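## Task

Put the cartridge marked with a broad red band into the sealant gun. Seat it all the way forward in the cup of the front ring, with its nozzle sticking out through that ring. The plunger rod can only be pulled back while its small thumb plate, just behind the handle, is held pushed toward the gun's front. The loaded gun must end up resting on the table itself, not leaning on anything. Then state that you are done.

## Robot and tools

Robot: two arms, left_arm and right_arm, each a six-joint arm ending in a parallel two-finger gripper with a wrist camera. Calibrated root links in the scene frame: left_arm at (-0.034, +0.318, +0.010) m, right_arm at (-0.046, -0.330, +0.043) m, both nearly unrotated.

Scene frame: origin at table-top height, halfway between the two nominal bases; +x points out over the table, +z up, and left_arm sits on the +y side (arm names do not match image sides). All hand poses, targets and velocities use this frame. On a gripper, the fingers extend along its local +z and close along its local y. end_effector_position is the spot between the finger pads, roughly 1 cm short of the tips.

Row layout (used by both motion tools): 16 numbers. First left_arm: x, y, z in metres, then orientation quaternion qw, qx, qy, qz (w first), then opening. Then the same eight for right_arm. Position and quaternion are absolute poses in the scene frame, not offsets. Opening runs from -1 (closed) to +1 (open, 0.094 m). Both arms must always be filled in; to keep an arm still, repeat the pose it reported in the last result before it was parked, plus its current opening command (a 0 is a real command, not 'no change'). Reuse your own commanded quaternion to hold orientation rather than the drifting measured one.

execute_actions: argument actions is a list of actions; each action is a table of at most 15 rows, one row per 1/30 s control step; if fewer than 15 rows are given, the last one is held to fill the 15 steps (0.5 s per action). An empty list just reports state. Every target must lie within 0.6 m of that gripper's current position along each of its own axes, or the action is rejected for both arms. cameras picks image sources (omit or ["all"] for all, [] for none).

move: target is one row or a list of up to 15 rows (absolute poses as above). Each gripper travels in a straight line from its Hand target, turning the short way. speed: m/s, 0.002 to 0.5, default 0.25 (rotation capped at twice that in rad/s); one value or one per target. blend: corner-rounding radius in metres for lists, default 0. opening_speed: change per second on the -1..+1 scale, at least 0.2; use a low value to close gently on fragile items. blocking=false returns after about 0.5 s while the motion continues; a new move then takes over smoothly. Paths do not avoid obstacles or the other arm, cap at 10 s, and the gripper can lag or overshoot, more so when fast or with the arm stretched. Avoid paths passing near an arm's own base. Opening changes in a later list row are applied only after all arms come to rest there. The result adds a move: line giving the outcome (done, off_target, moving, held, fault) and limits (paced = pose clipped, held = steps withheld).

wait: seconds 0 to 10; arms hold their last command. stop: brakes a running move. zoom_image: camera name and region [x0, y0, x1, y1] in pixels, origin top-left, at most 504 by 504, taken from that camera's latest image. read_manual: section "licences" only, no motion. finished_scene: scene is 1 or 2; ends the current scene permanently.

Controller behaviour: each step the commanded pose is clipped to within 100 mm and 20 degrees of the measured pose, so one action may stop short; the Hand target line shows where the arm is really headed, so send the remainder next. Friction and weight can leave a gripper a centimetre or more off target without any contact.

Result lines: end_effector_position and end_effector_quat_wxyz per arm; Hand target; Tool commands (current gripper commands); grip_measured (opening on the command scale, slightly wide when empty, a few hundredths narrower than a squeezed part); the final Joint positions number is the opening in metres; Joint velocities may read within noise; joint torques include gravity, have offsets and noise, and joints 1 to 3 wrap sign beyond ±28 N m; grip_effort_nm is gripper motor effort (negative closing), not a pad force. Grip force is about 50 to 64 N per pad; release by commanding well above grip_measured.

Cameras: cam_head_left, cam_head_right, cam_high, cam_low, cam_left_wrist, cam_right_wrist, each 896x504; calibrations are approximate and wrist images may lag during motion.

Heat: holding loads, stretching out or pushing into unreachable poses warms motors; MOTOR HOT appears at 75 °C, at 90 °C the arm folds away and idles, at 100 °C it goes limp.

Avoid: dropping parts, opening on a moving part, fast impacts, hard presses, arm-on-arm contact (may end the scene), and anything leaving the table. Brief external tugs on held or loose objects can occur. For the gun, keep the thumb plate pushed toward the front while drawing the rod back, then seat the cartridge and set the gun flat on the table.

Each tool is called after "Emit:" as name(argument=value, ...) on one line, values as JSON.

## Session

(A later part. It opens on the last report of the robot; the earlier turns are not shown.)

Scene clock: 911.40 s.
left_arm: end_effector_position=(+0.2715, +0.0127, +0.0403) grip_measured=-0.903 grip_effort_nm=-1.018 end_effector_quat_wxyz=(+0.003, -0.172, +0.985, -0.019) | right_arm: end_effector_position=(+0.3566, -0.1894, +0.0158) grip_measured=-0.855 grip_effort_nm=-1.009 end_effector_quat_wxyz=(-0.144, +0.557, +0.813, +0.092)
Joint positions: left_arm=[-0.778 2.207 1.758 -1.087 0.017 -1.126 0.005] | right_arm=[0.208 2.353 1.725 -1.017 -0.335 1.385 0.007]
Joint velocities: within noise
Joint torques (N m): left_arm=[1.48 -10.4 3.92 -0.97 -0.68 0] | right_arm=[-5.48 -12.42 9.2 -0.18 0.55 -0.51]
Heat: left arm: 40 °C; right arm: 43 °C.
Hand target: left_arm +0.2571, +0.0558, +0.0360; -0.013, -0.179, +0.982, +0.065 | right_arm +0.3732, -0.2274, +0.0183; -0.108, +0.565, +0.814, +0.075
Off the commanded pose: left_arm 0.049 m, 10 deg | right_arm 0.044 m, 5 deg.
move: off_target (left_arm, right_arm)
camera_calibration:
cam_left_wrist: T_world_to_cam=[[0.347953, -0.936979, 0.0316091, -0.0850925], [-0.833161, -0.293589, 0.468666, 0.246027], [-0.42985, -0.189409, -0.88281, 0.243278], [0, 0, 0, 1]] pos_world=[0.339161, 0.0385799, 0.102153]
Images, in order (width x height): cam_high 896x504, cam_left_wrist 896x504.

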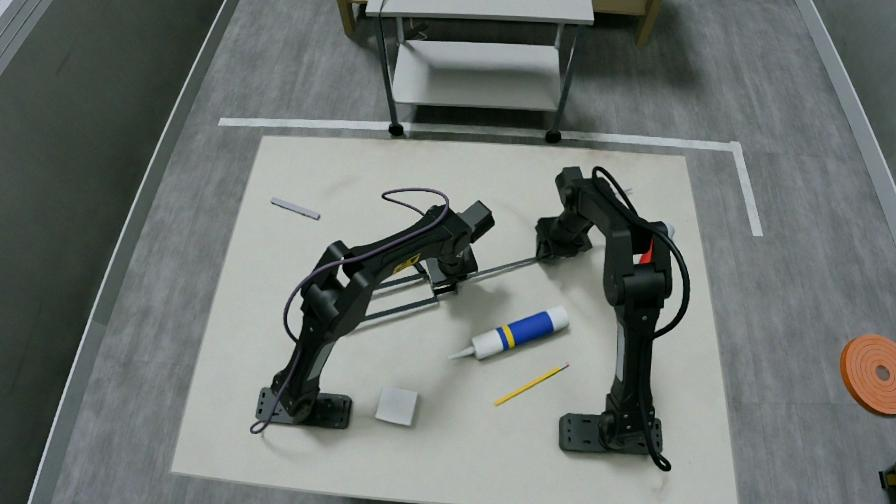

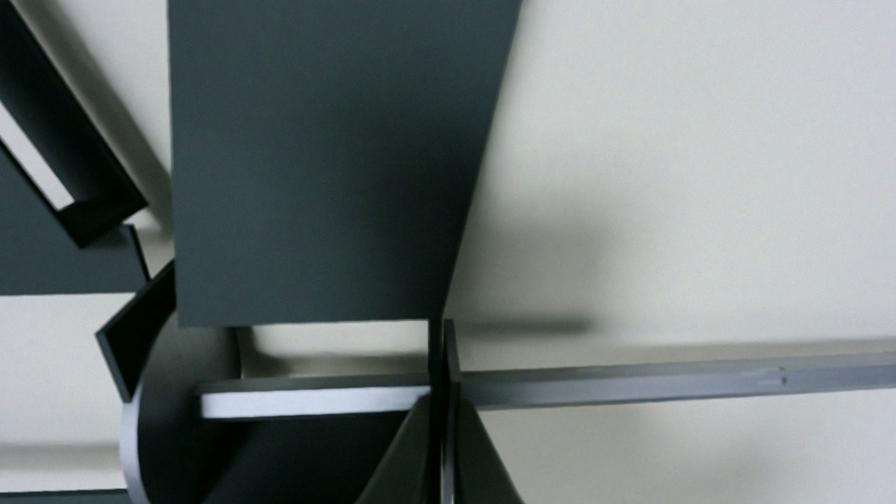

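Emit:
move(target=[[0.2680,0.0180,0.036,0,-0.1822,0.9833,0,-0.97,0.3600,-0.198,0.018,-0.1073,0.5644,0.8150,0.0744,-0.95],[0.2690,0.0160,0.036,0,-0.1822,0.9833,0,-0.4,0.3590,-0.196,0.018,-0.1073,0.5644,0.8150,0.0744,-0.95],[0.2690,0.0160,0.12,0,-0.1822,0.9833,0,-0.3,0.3580,-0.193,0.018,-0.1073,0.5644,0.8150,0.0744,-0.95]], speed=[0.05,0.05,0.08], cameras=["cam_left_wrist","cam_right_wrist","cam_high"])

Emit:
zoom_image(camera="cam_left_wrist", region=[100, 100, 600, 504])

Scene clock: 931.03 s.
left_arm: end_effector_position=(+0.2695, +0.0189, +0.1145) grip_measured=-0.302 grip_effort_nm=0.105 end_effector_quat_wxyz=(-0.009, -0.182, +0.983, -0.003) | right_arm: end_effector_position=(+0.3554, -0.1883, +0.0114) grip_measured=-0.855 grip_effort_nm=-1.009 end_effector_quat_wxyz=(-0.132, +0.561, +0.813, +0.080)
Joint positions: left_arm=[-0.77 2.207 2.054 -1.425 0.019 -1.139 0.033] | right_arm=[0.223 2.351 1.712 -0.999 -0.304 1.408 0.007]
Joint velocities: within noise
Joint torques (N m): left_arm=[-0.2 -9.92 8.31 -0.11 -0.17 -0.13] | right_arm=[0.46 -15.61 4.42 0.2 0.25 0.13]
Heat: left arm: 40 °C; right arm: 44 °C.
Hand target: left_arm +0.2712, +0.0205, +0.1200; -0.002, -0.187, +0.982, +0.004 | right_arm +0.3585, -0.1930, +0.0189; -0.107, +0.565, +0.815, +0.075
Off the commanded pose: left_arm 0.006 m, 1 deg | right_arm 0.008 m, 3 deg.
move: off_target (right_arm); target 2's new opening was sent with left_arm's hand 0.008 m and 3 deg from that target
camera_calibration:
cam_left_wrist: T_world_to_cam=[[0.366953, -0.930223, -0.00554464, -0.0819224], [-0.812271, -0.323317, 0.48547, 0.204441], [-0.453388, -0.173641, -0.874236, 0.314101], [0, 0, 0, 1]] pos_world=[0.338532, 0.0444336, 0.174894]
cam_right_wrist: T_world_to_cam=[[-0.936798, -0.34842, 0.0318282, 0.267323], [-0.240379, 0.707062, 0.665043, 0.251102], [-0.254218, 0.61536, -0.746127, 0.297359], [0, 0, 0, 1]] pos_world=[0.386381, -0.267387, 0.046365]
Images, in order (width x height): cam_high 896x504, cam_left_wrist 896x504, cam_right_wrist 896x504.

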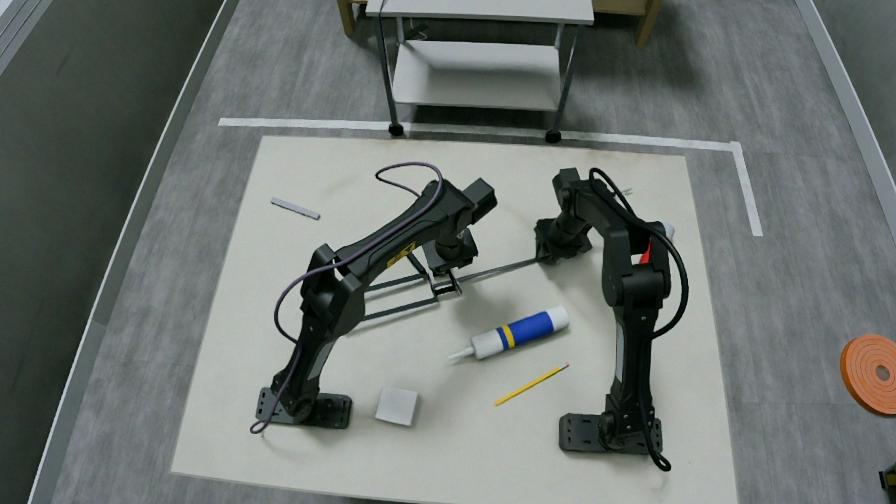

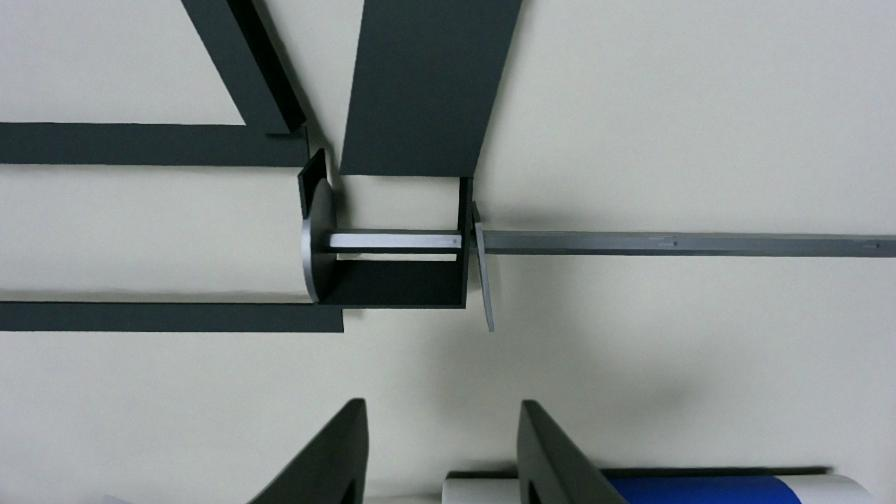

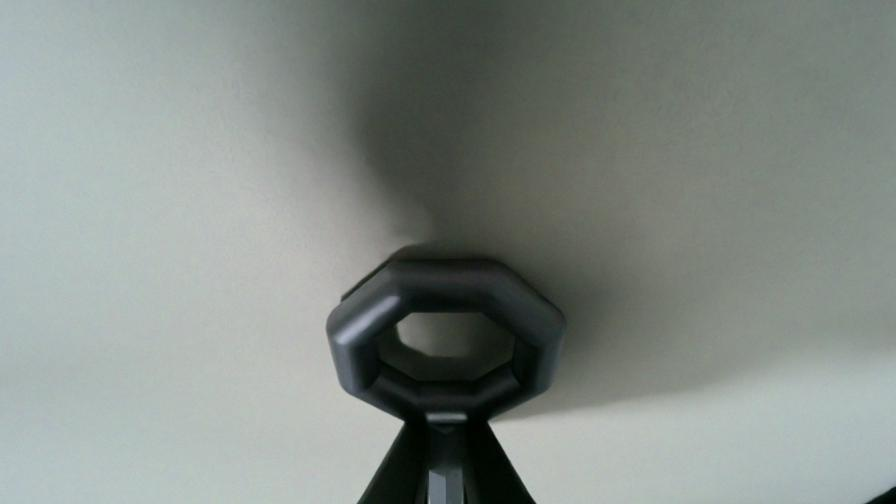

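Scaled by 1.008 from the camera's 896x504 image, which has a finer 1280x720 frame.

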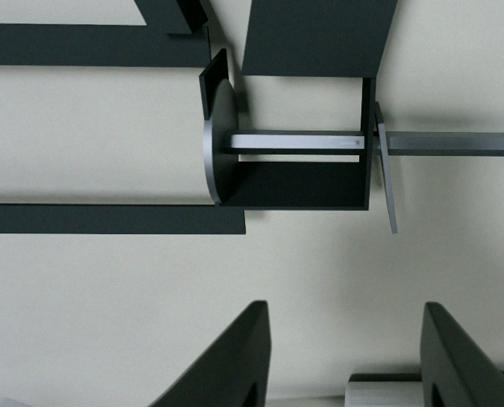

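Emit:
move(target=[[0.2690,0.0160,0.12,0,-0.1822,0.9833,0,-0.3,0.3554,-0.1883,0.014,-0.1073,0.5644,0.8150,0.0744,0.0],[0.2690,0.0160,0.2,0,-0.1822,0.9833,0,0.2,0.3554,-0.1883,0.10,-0.1073,0.5644,0.8150,0.0744,0.2],[0.22,0.26,0.25,0,0,1,0,0.4,0.36,-0.24,0.25,-0.1073,0.5644,0.8150,0.0744,0.4]], speed=[0.05,0.08,0.15])

Scene clock: 956.73 s.
left_arm: end_effector_position=(+0.2285, +0.2543, +0.2464) grip_measured=+0.398 grip_effort_nm=0.105 end_effector_quat_wxyz=(+0.084, -0.008, +0.996, -0.026) | right_arm: end_effector_position=(+0.3661, -0.2421, +0.2320) grip_measured=+0.398 grip_effort_nm=0.134 end_effector_quat_wxyz=(-0.046, +0.585, +0.799, +0.135)
Joint positions: left_arm=[-0.234 1.477 1.643 -1.561 0.01 -0.254 0.066] | right_arm=[0.11 2.098 2.193 -1.552 -0.263 1.376 0.066]
Joint velocities: within noise
Joint torques (N m): left_arm=[0.08 -6.31 5.2 0.28 -0.04 0.15] | right_arm=[-0.49 -13.29 8.14 0.17 -0.13 -0.19]
Heat: left arm: 39 °C; right arm: 47 °C.
Hand target: left_arm +0.2201, +0.2581, +0.2498; +0.084, -0.003, +0.996, -0.022 | right_arm +0.3631, -0.2449, +0.2479; -0.033, +0.578, +0.802, +0.144
Off the commanded pose: left_arm 0.011 m, 10 deg | right_arm 0.019 m, 10 deg.
joint sent to its limit (left arm) — joint 4 (wrist pitch), lower limit. The joint targets are off in orientation, not in position.
joint sent to its limit (right arm) — joint 4 (wrist pitch), lower limit. The joint targets are off in position and orientation.
move: off_target (left_arm, right_arm); target 2's new opening was sent with left_arm's hand 0.033 m and 4 deg from that target; target 3's new opening was sent with right_arm's hand 0.019 m and 10 deg from that target
camera_calibration:
cam_left_wrist: T_world_to_cam=[[0.0233576, -0.998604, 0.0473779, 0.235741], [-0.949484, -0.00732407, 0.313729, 0.176463], [-0.312944, -0.0523126, -0.94833, 0.407055], [0, 0, 0, 1]] pos_world=[0.289428, 0.257999, 0.319492]
cam_right_wrist: T_world_to_cam=[[-0.951266, -0.270363, -0.148314, 0.317567], [-0.303684, 0.737798, 0.602851, 0.190021], [-0.0535635, 0.618512, -0.783947, 0.433782], [0, 0, 0, 1]] pos_world=[0.383032, -0.322638, 0.272607]

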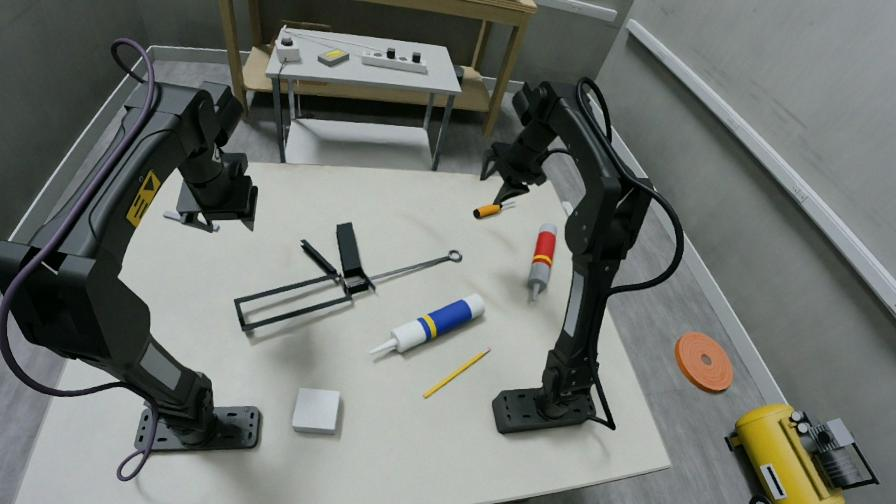

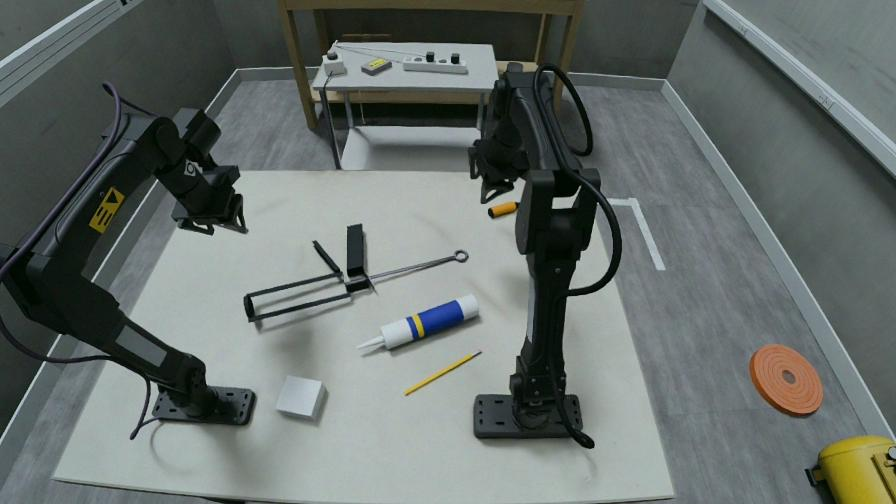

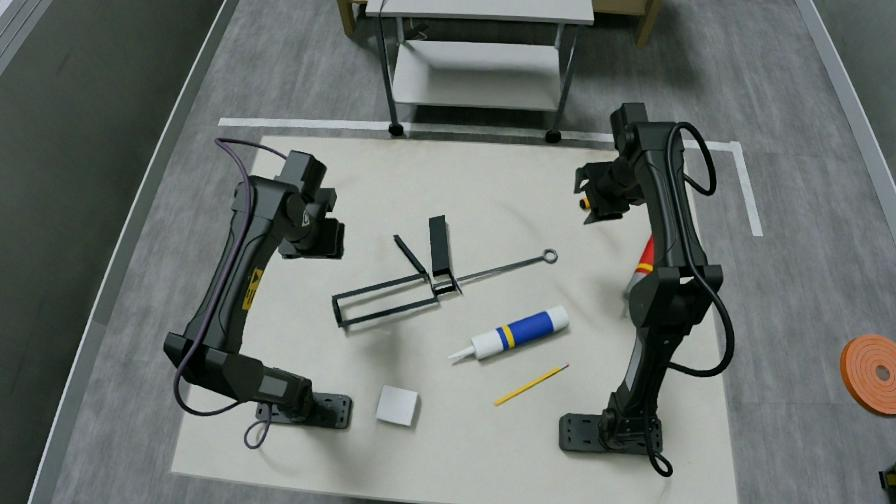

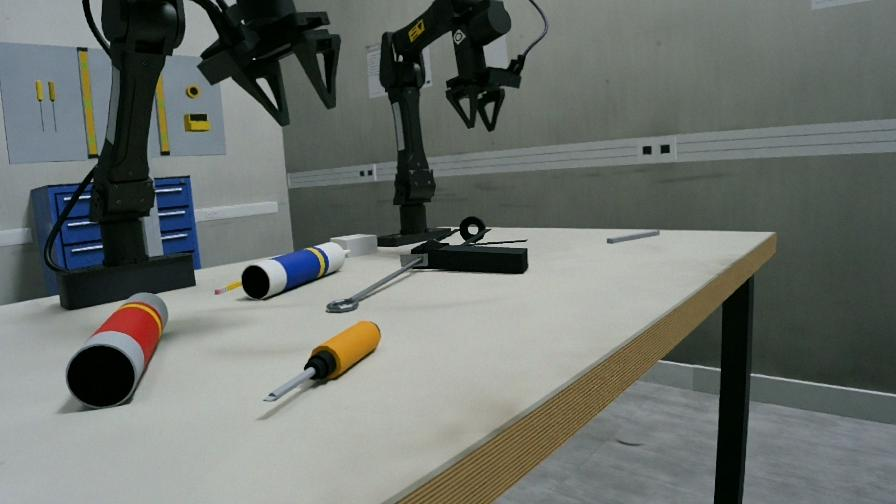

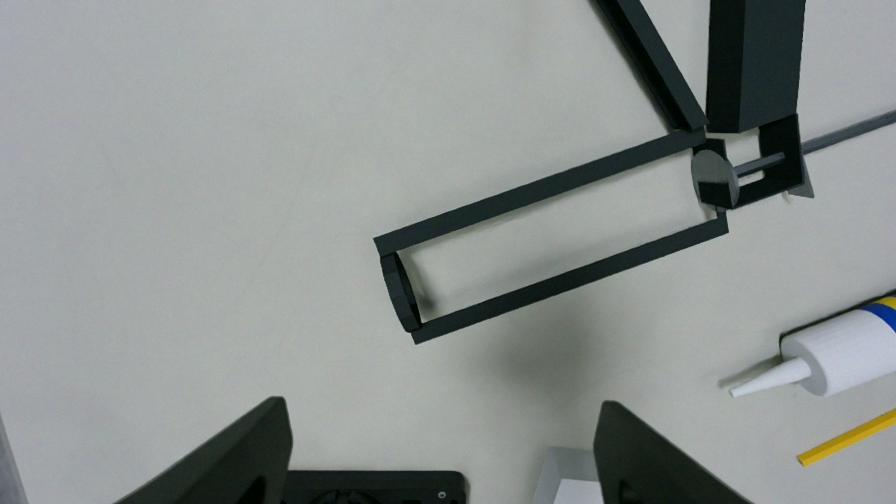

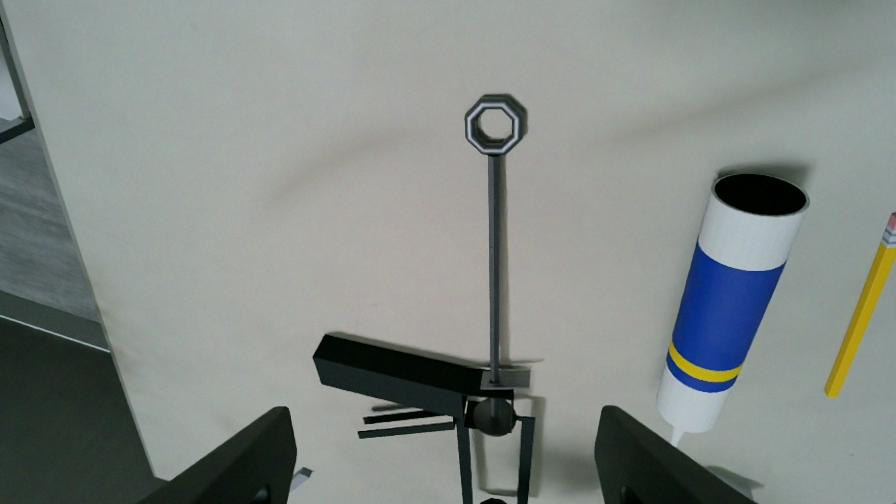

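Emit:
move(target=[0.22,0.28,0.2,0,0,1,0,0.4,0.33,-0.43,0.19,0,0.2419,0.9703,0,0.5], speed=0.15)

Scene clock: 1037.23 s.
left_arm: end_effector_position=(+0.2186, +0.2769, +0.2047) grip_measured=+0.398 grip_effort_nm=0.100 end_effector_quat_wxyz=(+0.006, -0.004, +1.000, -0.006) | right_arm: end_effector_position=(+0.3297, -0.4242, +0.1793) grip_measured=+0.498 grip_effort_nm=0.134 end_effector_quat_wxyz=(-0.022, +0.247, +0.969, +0.009)
Joint positions: left_arm=[-0.157 1.526 1.53 -1.561 0.01 -0.168 0.066] | right_arm=[-0.245 2.079 1.98 -1.515 -0.017 0.241 0.07]
Joint velocities: within noise
Joint torques (N m): left_arm=[0.46 -4.23 5.11 0.17 -0.08 0.18] | right_arm=[-0.35 -14.34 5.04 0.29 0.08 -0.18]
Heat: left arm: 34 °C; right arm: 47 °C.
Hand target: left_arm +0.2194, +0.2801, +0.2006; +0.000, -0.001, +1.000, +0.000 | right_arm +0.3291, -0.4275, +0.1907; -0.001, +0.241, +0.971, +0.003
Off the commanded pose: left_arm 0.006 m, 1 deg | right_arm 0.012 m, 3 deg.
move: off_target (right_arm)
camera_calibration:
cam_left_wrist: T_world_to_cam=[[0.0183387, -0.999822, 0.00437024, 0.270712], [-0.888919, -0.0143033, 0.457842, 0.139518], [-0.457698, -0.012281, -0.889023, 0.373994], [0, 0, 0, 1]] pos_world=[0.290232, 0.277252, 0.267429]
cam_right_wrist: T_world_to_cam=[[-0.489531, -0.871973, 0.00477879, -0.208989], [-0.778525, 0.439525, 0.448014, 0.40291], [-0.392756, 0.215596, -0.894014, 0.463869], [0, 0, 0, 1]] pos_world=[0.393556, -0.45933, 0.235195]

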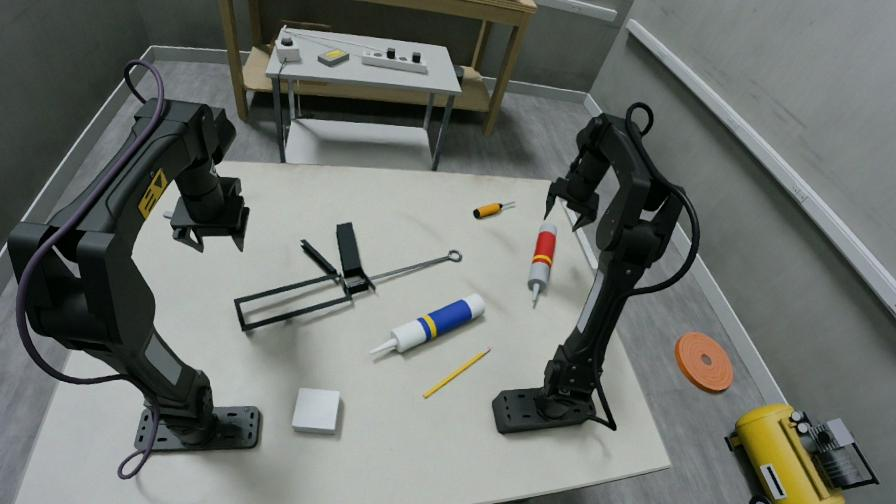

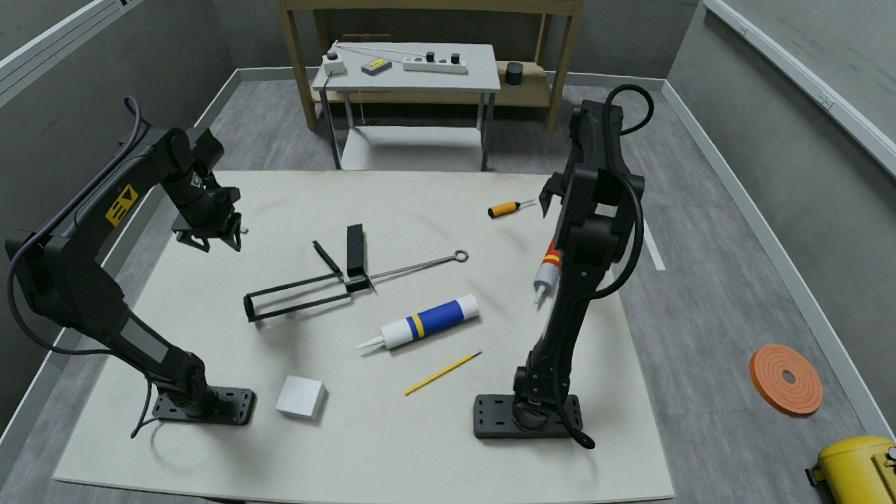

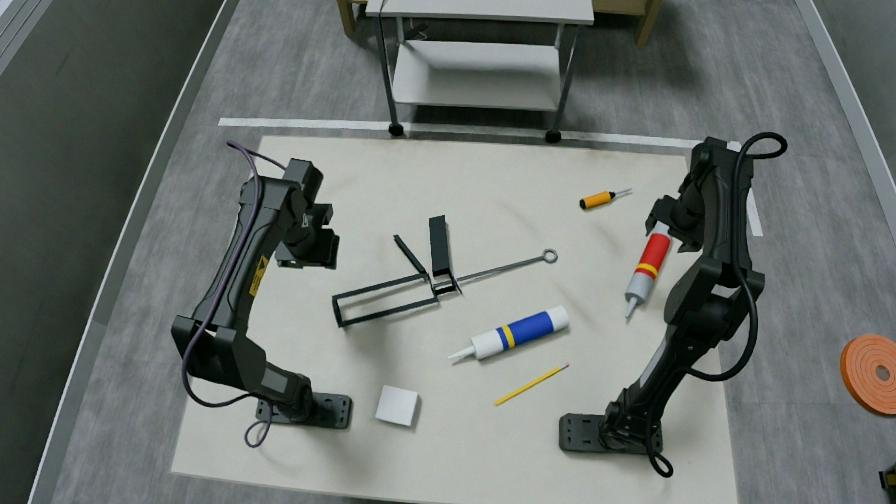

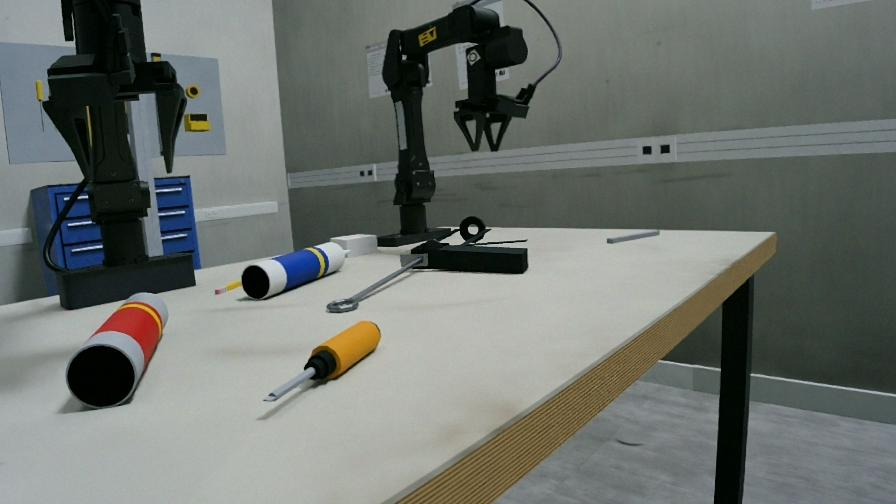

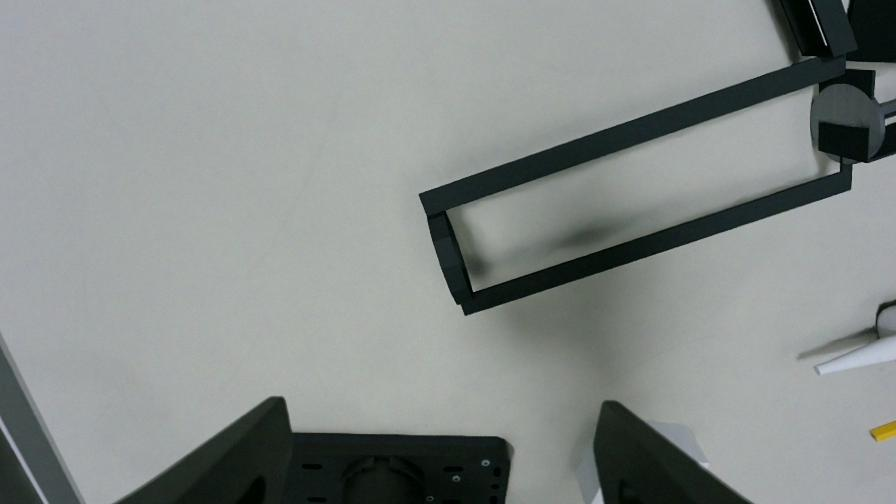

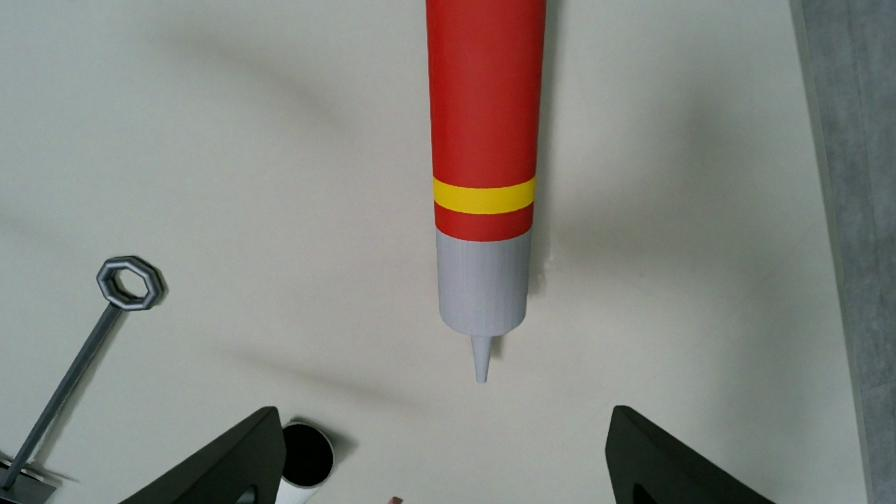

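Emit:
move(target=[0.22,0.28,0.2,0,0,1,0,0.4,0.344,-0.453,0.09,0,0.2419,0.9703,0,0.5], speed=0.1, cameras=["cam_right_wrist"])

Scene clock: 1076.90 s.
left_arm: end_effector_position=(+0.2186, +0.2769, +0.2047) grip_measured=+0.398 grip_effort_nm=0.105 end_effector_quat_wxyz=(+0.006, -0.004, +1.000, -0.006) | right_arm: end_effector_position=(+0.3428, -0.4497, +0.0963) grip_measured=+0.498 grip_effort_nm=0.134 end_effector_quat_wxyz=(+0.001, +0.248, +0.969, +0.005)
Joint positions: left_arm=[-0.157 1.526 1.53 -1.561 0.01 -0.166 0.066] | right_arm=[-0.294 2.119 1.712 -1.161 -0.01 0.195 0.07]
Joint velocities: within noise
Joint torques (N m): left_arm=[0.39 -4.18 5.23 0.22 -0.11 0.18] | right_arm=[-0.53 -10.61 5.46 0.37 0.08 -0.18]
Heat: left arm: 32 °C; right arm: 49 °C.
Hand target: left_arm +0.2198, +0.2800, +0.2001; +0.000, +0.000, +1.000, +0.000 | right_arm +0.3422, -0.4539, +0.0899; +0.000, +0.243, +0.970, +0.000
Off the commanded pose: left_arm 0.006 m, 1 deg | right_arm 0.007 m, 1 deg.
move: done
camera_calibration:
cam_right_wrist: T_world_to_cam=[[-0.49218, -0.870493, 0.000614806, -0.222448], [-0.795555, 0.450096, 0.405594, 0.476163], [-0.353344, 0.199136, -0.914053, 0.381277], [0, 0, 0, 1]] pos_world=[0.404051, -0.483885, 0.155515]
Images, in order (width x height): cam_right_wrist 896x504.

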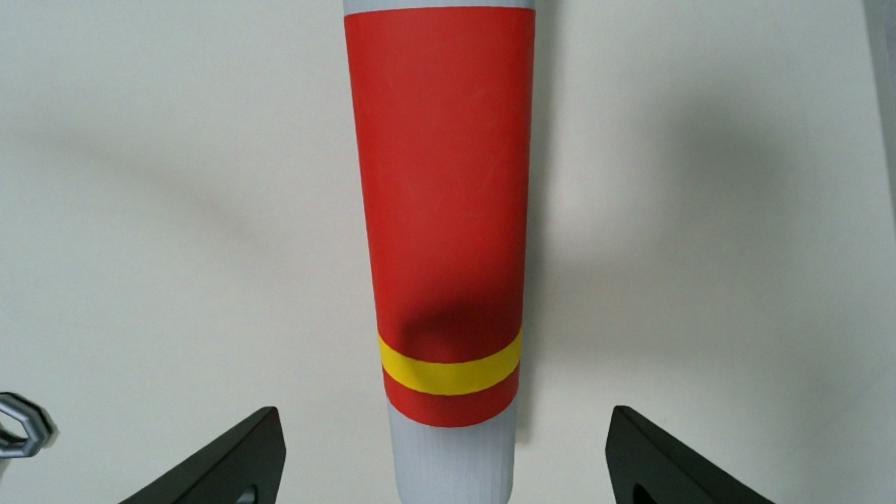

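Emit:
move(target=[0.22,0.28,0.2,0,0,1,0,0.4,0.344,-0.453,0.02,0,0.2419,0.9703,0,0.5], speed=0.08, cameras=["cam_right_wrist","cam_low"])

Emit:
zoom_image(camera="cam_low", region=[0, 200, 350, 450])

Scene clock: 1103.20 s.
left_arm: end_effector_position=(+0.2186, +0.2769, +0.2047) grip_measured=+0.398 grip_effort_nm=0.105 end_effector_quat_wxyz=(+0.006, -0.004, +1.000, -0.006) | right_arm: end_effector_position=(+0.3452, -0.4505, +0.0280) grip_measured=+0.498 grip_effort_nm=0.134 end_effector_quat_wxyz=(+0.003, +0.248, +0.969, +0.005)
Joint positions: left_arm=[-0.157 1.526 1.53 -1.561 0.01 -0.166 0.066] | right_arm=[-0.294 2.201 1.56 -0.923 -0.01 0.195 0.07]
Joint velocities: within noise
Joint torques (N m): left_arm=[0.5 -4.14 5.08 0.23 -0.09 0.13] | right_arm=[-0.24 -10.65 5.07 0.38 0.08 -0.17]
Heat: left arm: 31 °C; right arm: 46 °C.
Hand target: left_arm +0.2198, +0.2800, +0.2001; +0.000, +0.000, +1.000, +0.000 | right_arm +0.3431, -0.4527, +0.0201; +0.000, +0.242, +0.970, +0.000
Off the commanded pose: left_arm 0.006 m, 1 deg | right_arm 0.009 m, 1 deg.
move: done
camera_calibration:
cam_right_wrist: T_world_to_cam=[[-0.492181, -0.870493, -0.000335632, -0.221857], [-0.797325, 0.450656, 0.401475, 0.507084], [-0.34933, 0.197866, -0.91587, 0.317993], [0, 0, 0, 1]] pos_world=[0.406201, -0.484565, 0.0875844]
Images, in order (width x height): cam_low 896x504, cam_right_wrist 896x504.

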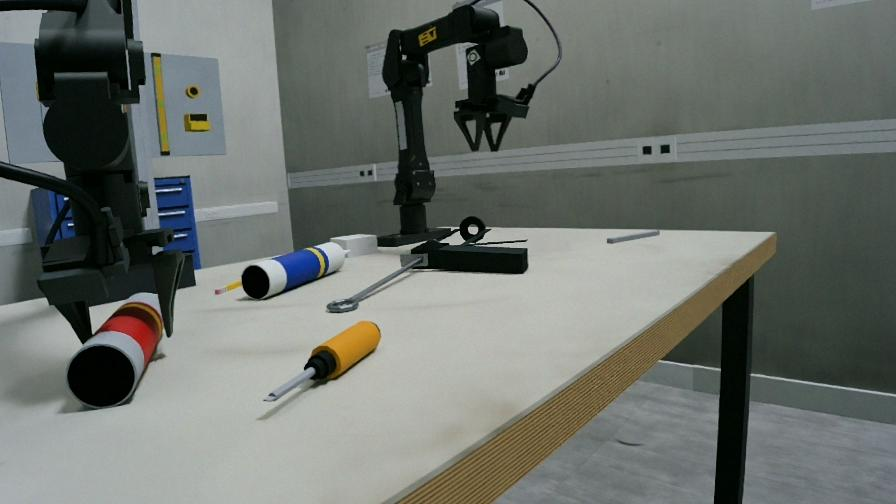

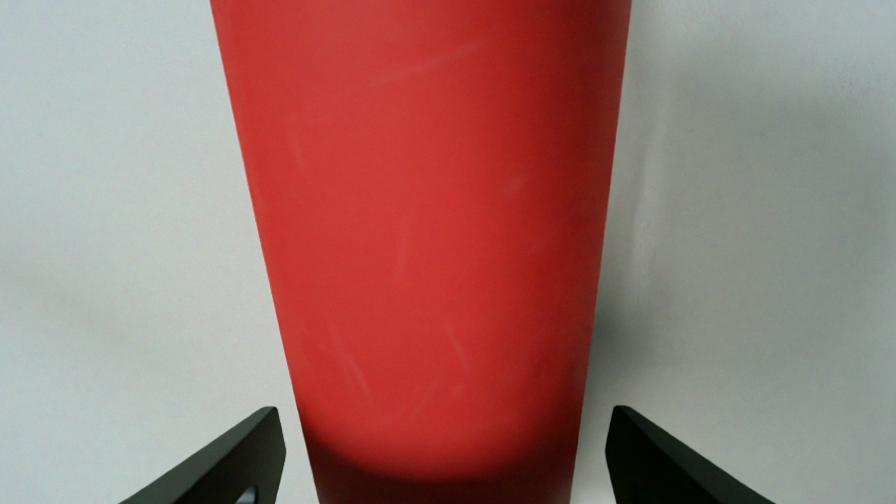

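Scaled by 1.440 from the camera's 896x504 image, which has a finer 1280x720 frame.

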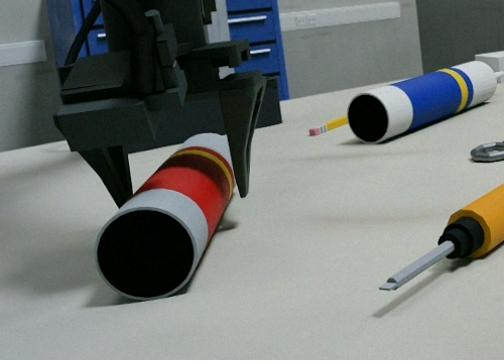

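Emit:
move(target=[[0.22,0.28,0.2,0,0,1,0,0.4,0.344,-0.453,0.013,0,0.2419,0.9703,0,0.5],[0.22,0.28,0.2,0,0,1,0,0.4,0.344,-0.453,0.014,0,0.2419,0.9703,0,-0.12]], speed=0.05, opening_speed=0.4, cameras=["cam_right_wrist","cam_low"])

Emit:
zoom_image(camera="cam_low", region=[0, 200, 350, 450])

Scene clock: 1116.63 s.
left_arm: end_effector_position=(+0.2186, +0.2769, +0.2047) grip_measured=+0.398 grip_effort_nm=0.105 end_effector_quat_wxyz=(+0.006, -0.004, +1.000, -0.006) | right_arm: end_effector_position=(+0.3470, -0.4511, +0.0240) grip_measured=+0.033 grip_effort_nm=-1.004 end_effector_quat_wxyz=(+0.007, +0.246, +0.969, +0.004)
Joint positions: left_arm=[-0.157 1.526 1.53 -1.561 0.01 -0.166 0.066] | right_arm=[-0.294 2.208 1.555 -0.905 -0.01 0.19 0.049]
Joint velocities: within noise
Joint torques (N m): left_arm=[0.59 -4.16 5.18 0.2 -0.1 0.17] | right_arm=[-0.23 -10.43 4.92 0.4 0.08 -0.17]
Heat: left arm: 31 °C; right arm: 46 °C.
Hand target: left_arm +0.2198, +0.2800, +0.2001; +0.000, +0.000, +1.000, +0.000 | right_arm +0.3438, -0.4529, +0.0143; +0.000, +0.240, +0.971, +0.000
Off the commanded pose: left_arm 0.006 m, 1 deg | right_arm 0.011 m, 1 deg.
move: off_target (right_arm); target 2's new opening was sent with right_arm's hand 0.011 m and 1 deg from that target
camera_calibration:
cam_right_wrist: T_world_to_cam=[[-0.488164, -0.87275, -0.00155532, -0.223842], [-0.801736, 0.447737, 0.395918, 0.51078], [-0.344841, 0.19452, -0.918285, 0.312053], [0, 0, 0, 1]] pos_world=[0.407847, -0.484754, 0.0839789]
Images, in order (width x height): cam_low 896x504, cam_right_wrist 896x504.

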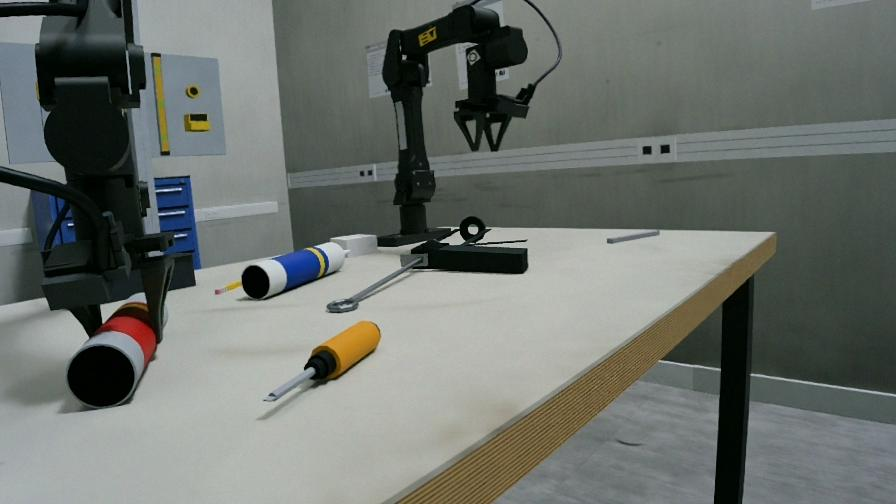

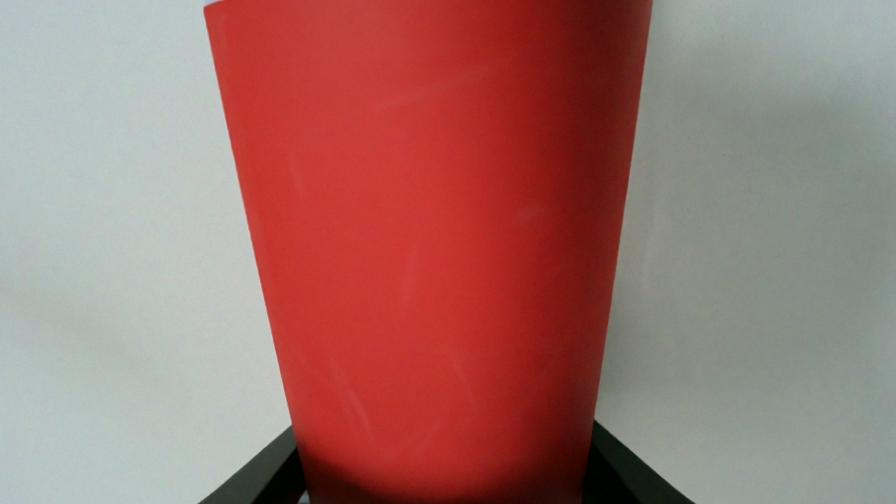

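Scaled by 1.440 from the camera's 896x504 image, which has a finer 1280x720 frame.

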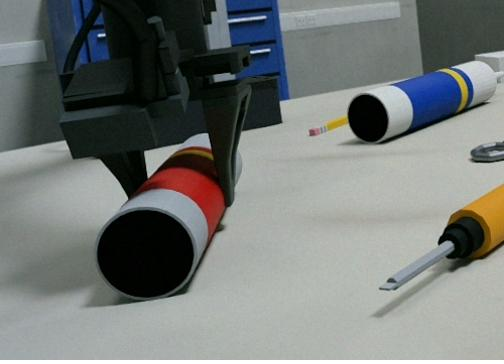

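Emit:
move(target=[[0.22,0.34,0.2,0,0,1,0,0.4,0.344,-0.453,0.15,0,0.2419,0.9703,0,-0.12],[0.22,0.36,0.2,0,0,1,0,0.4,0.207,-0.04,0.15,0,0.515,0.8572,0,-0.12]], speed=[0.1,0.12])

Scene clock: 1133.60 s.
left_arm: end_effector_position=(+0.2173, +0.3561, +0.2024) grip_measured=+0.398 grip_effort_nm=0.100 end_effector_quat_wxyz=(+0.003, -0.003, +1.000, -0.004) | right_arm: end_effector_position=(+0.2033, -0.0411, +0.1399) grip_measured=+0.033 grip_effort_nm=-1.009 end_effector_quat_wxyz=(-0.007, +0.504, +0.864, -0.009)
Joint positions: left_arm=[0.155 1.526 1.52 -1.561 0.01 0.147 0.066] | right_arm=[0.864 2.018 1.733 -1.305 -0.01 1.908 0.049]
Joint velocities: within noise
Joint torques (N m): left_arm=[0.54 -3.96 5.91 0.21 -0.03 0.16] | right_arm=[-0.13 -10.5 9.99 -0.13 0.15 0.13]
Heat: left arm: 31 °C; right arm: 48 °C.
Hand target: left_arm +0.2198, +0.3591, +0.2002; +0.000, +0.001, +1.000, -0.002 | right_arm +0.2088, -0.0402, +0.1501; +0.003, +0.511, +0.859, -0.002
Off the commanded pose: left_arm 0.005 m, 1 deg | right_arm 0.011 m, 2 deg.
move: off_target (right_arm)
camera_calibration:
cam_left_wrist: T_world_to_cam=[[0.0153141, -0.999882, 0.00144955, 0.351153], [-0.886149, -0.0129007, 0.463221, 0.138398], [-0.463148, -0.00837835, -0.886241, 0.371609], [0, 0, 0, 1]] pos_world=[0.289373, 0.35601, 0.264717]
cam_right_wrist: T_world_to_cam=[[-0.876723, -0.479921, 0.0321374, 0.154408], [-0.42701, 0.807338, 0.407269, 0.10314], [-0.221403, 0.343339, -0.912742, 0.269373], [0, 0, 0, 1]] pos_world=[0.239054, -0.101652, 0.1989]

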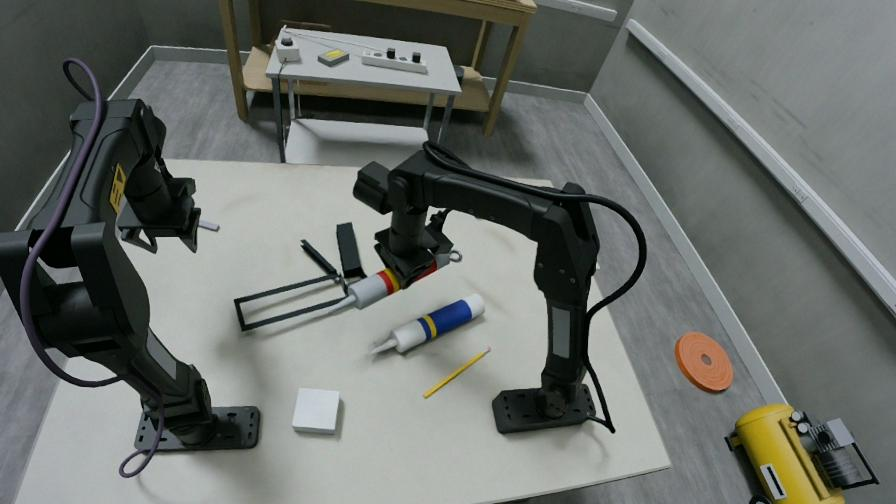

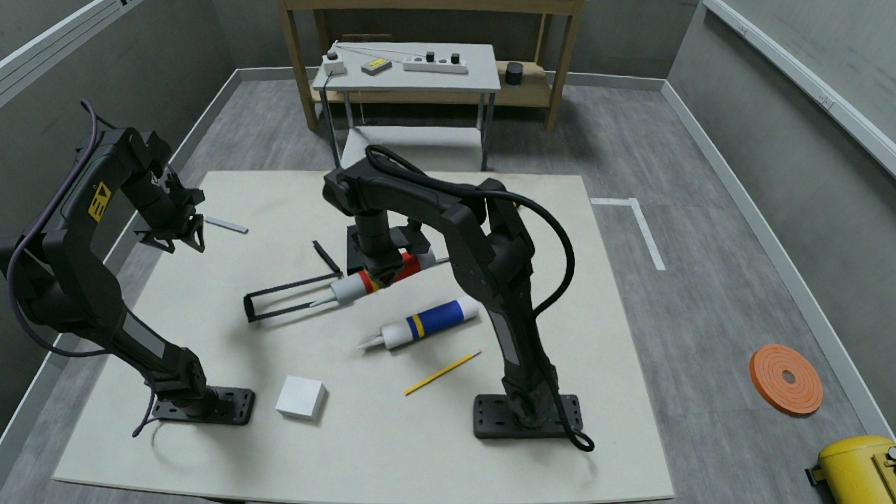

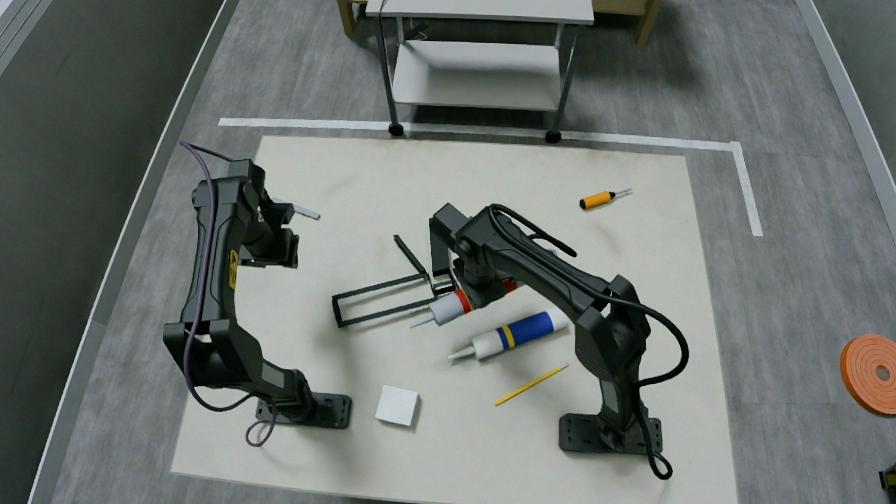

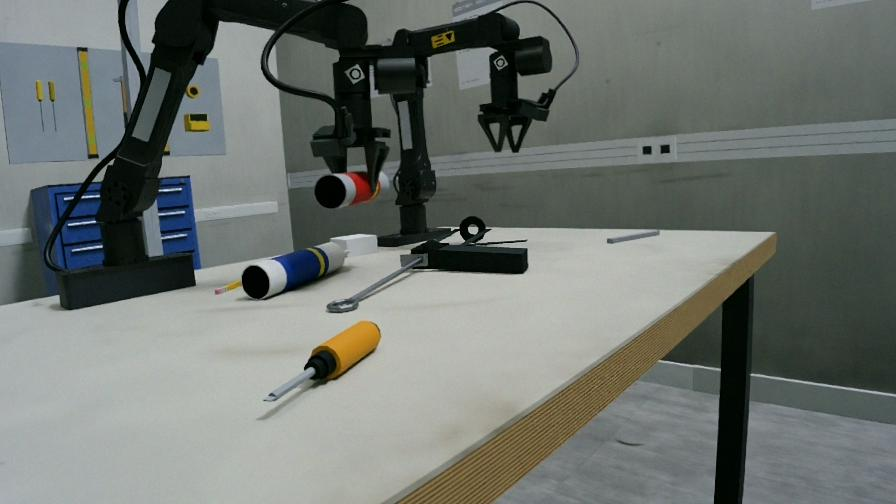

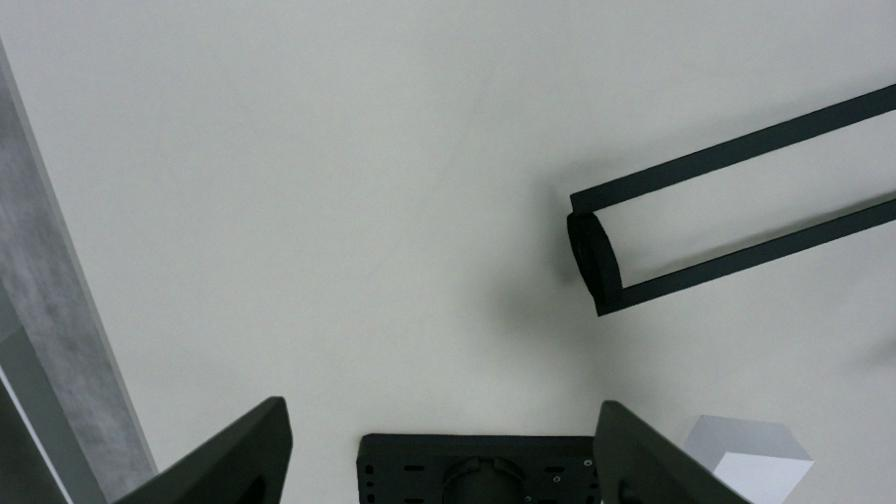

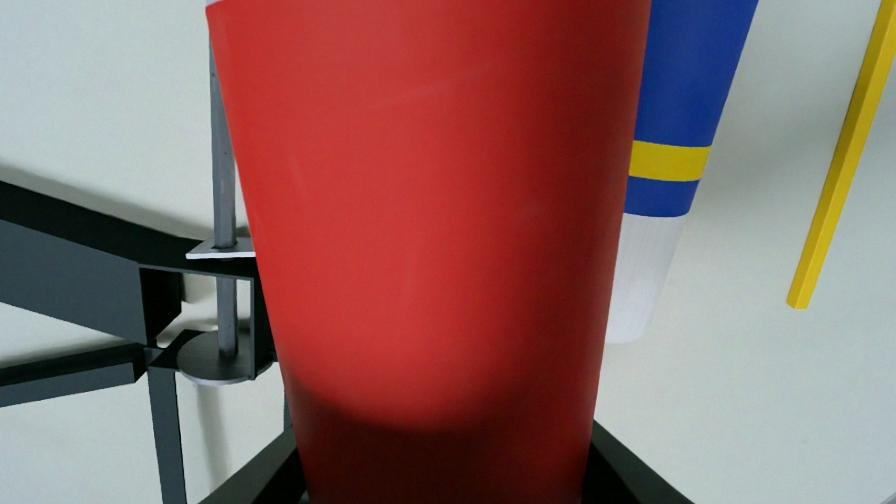

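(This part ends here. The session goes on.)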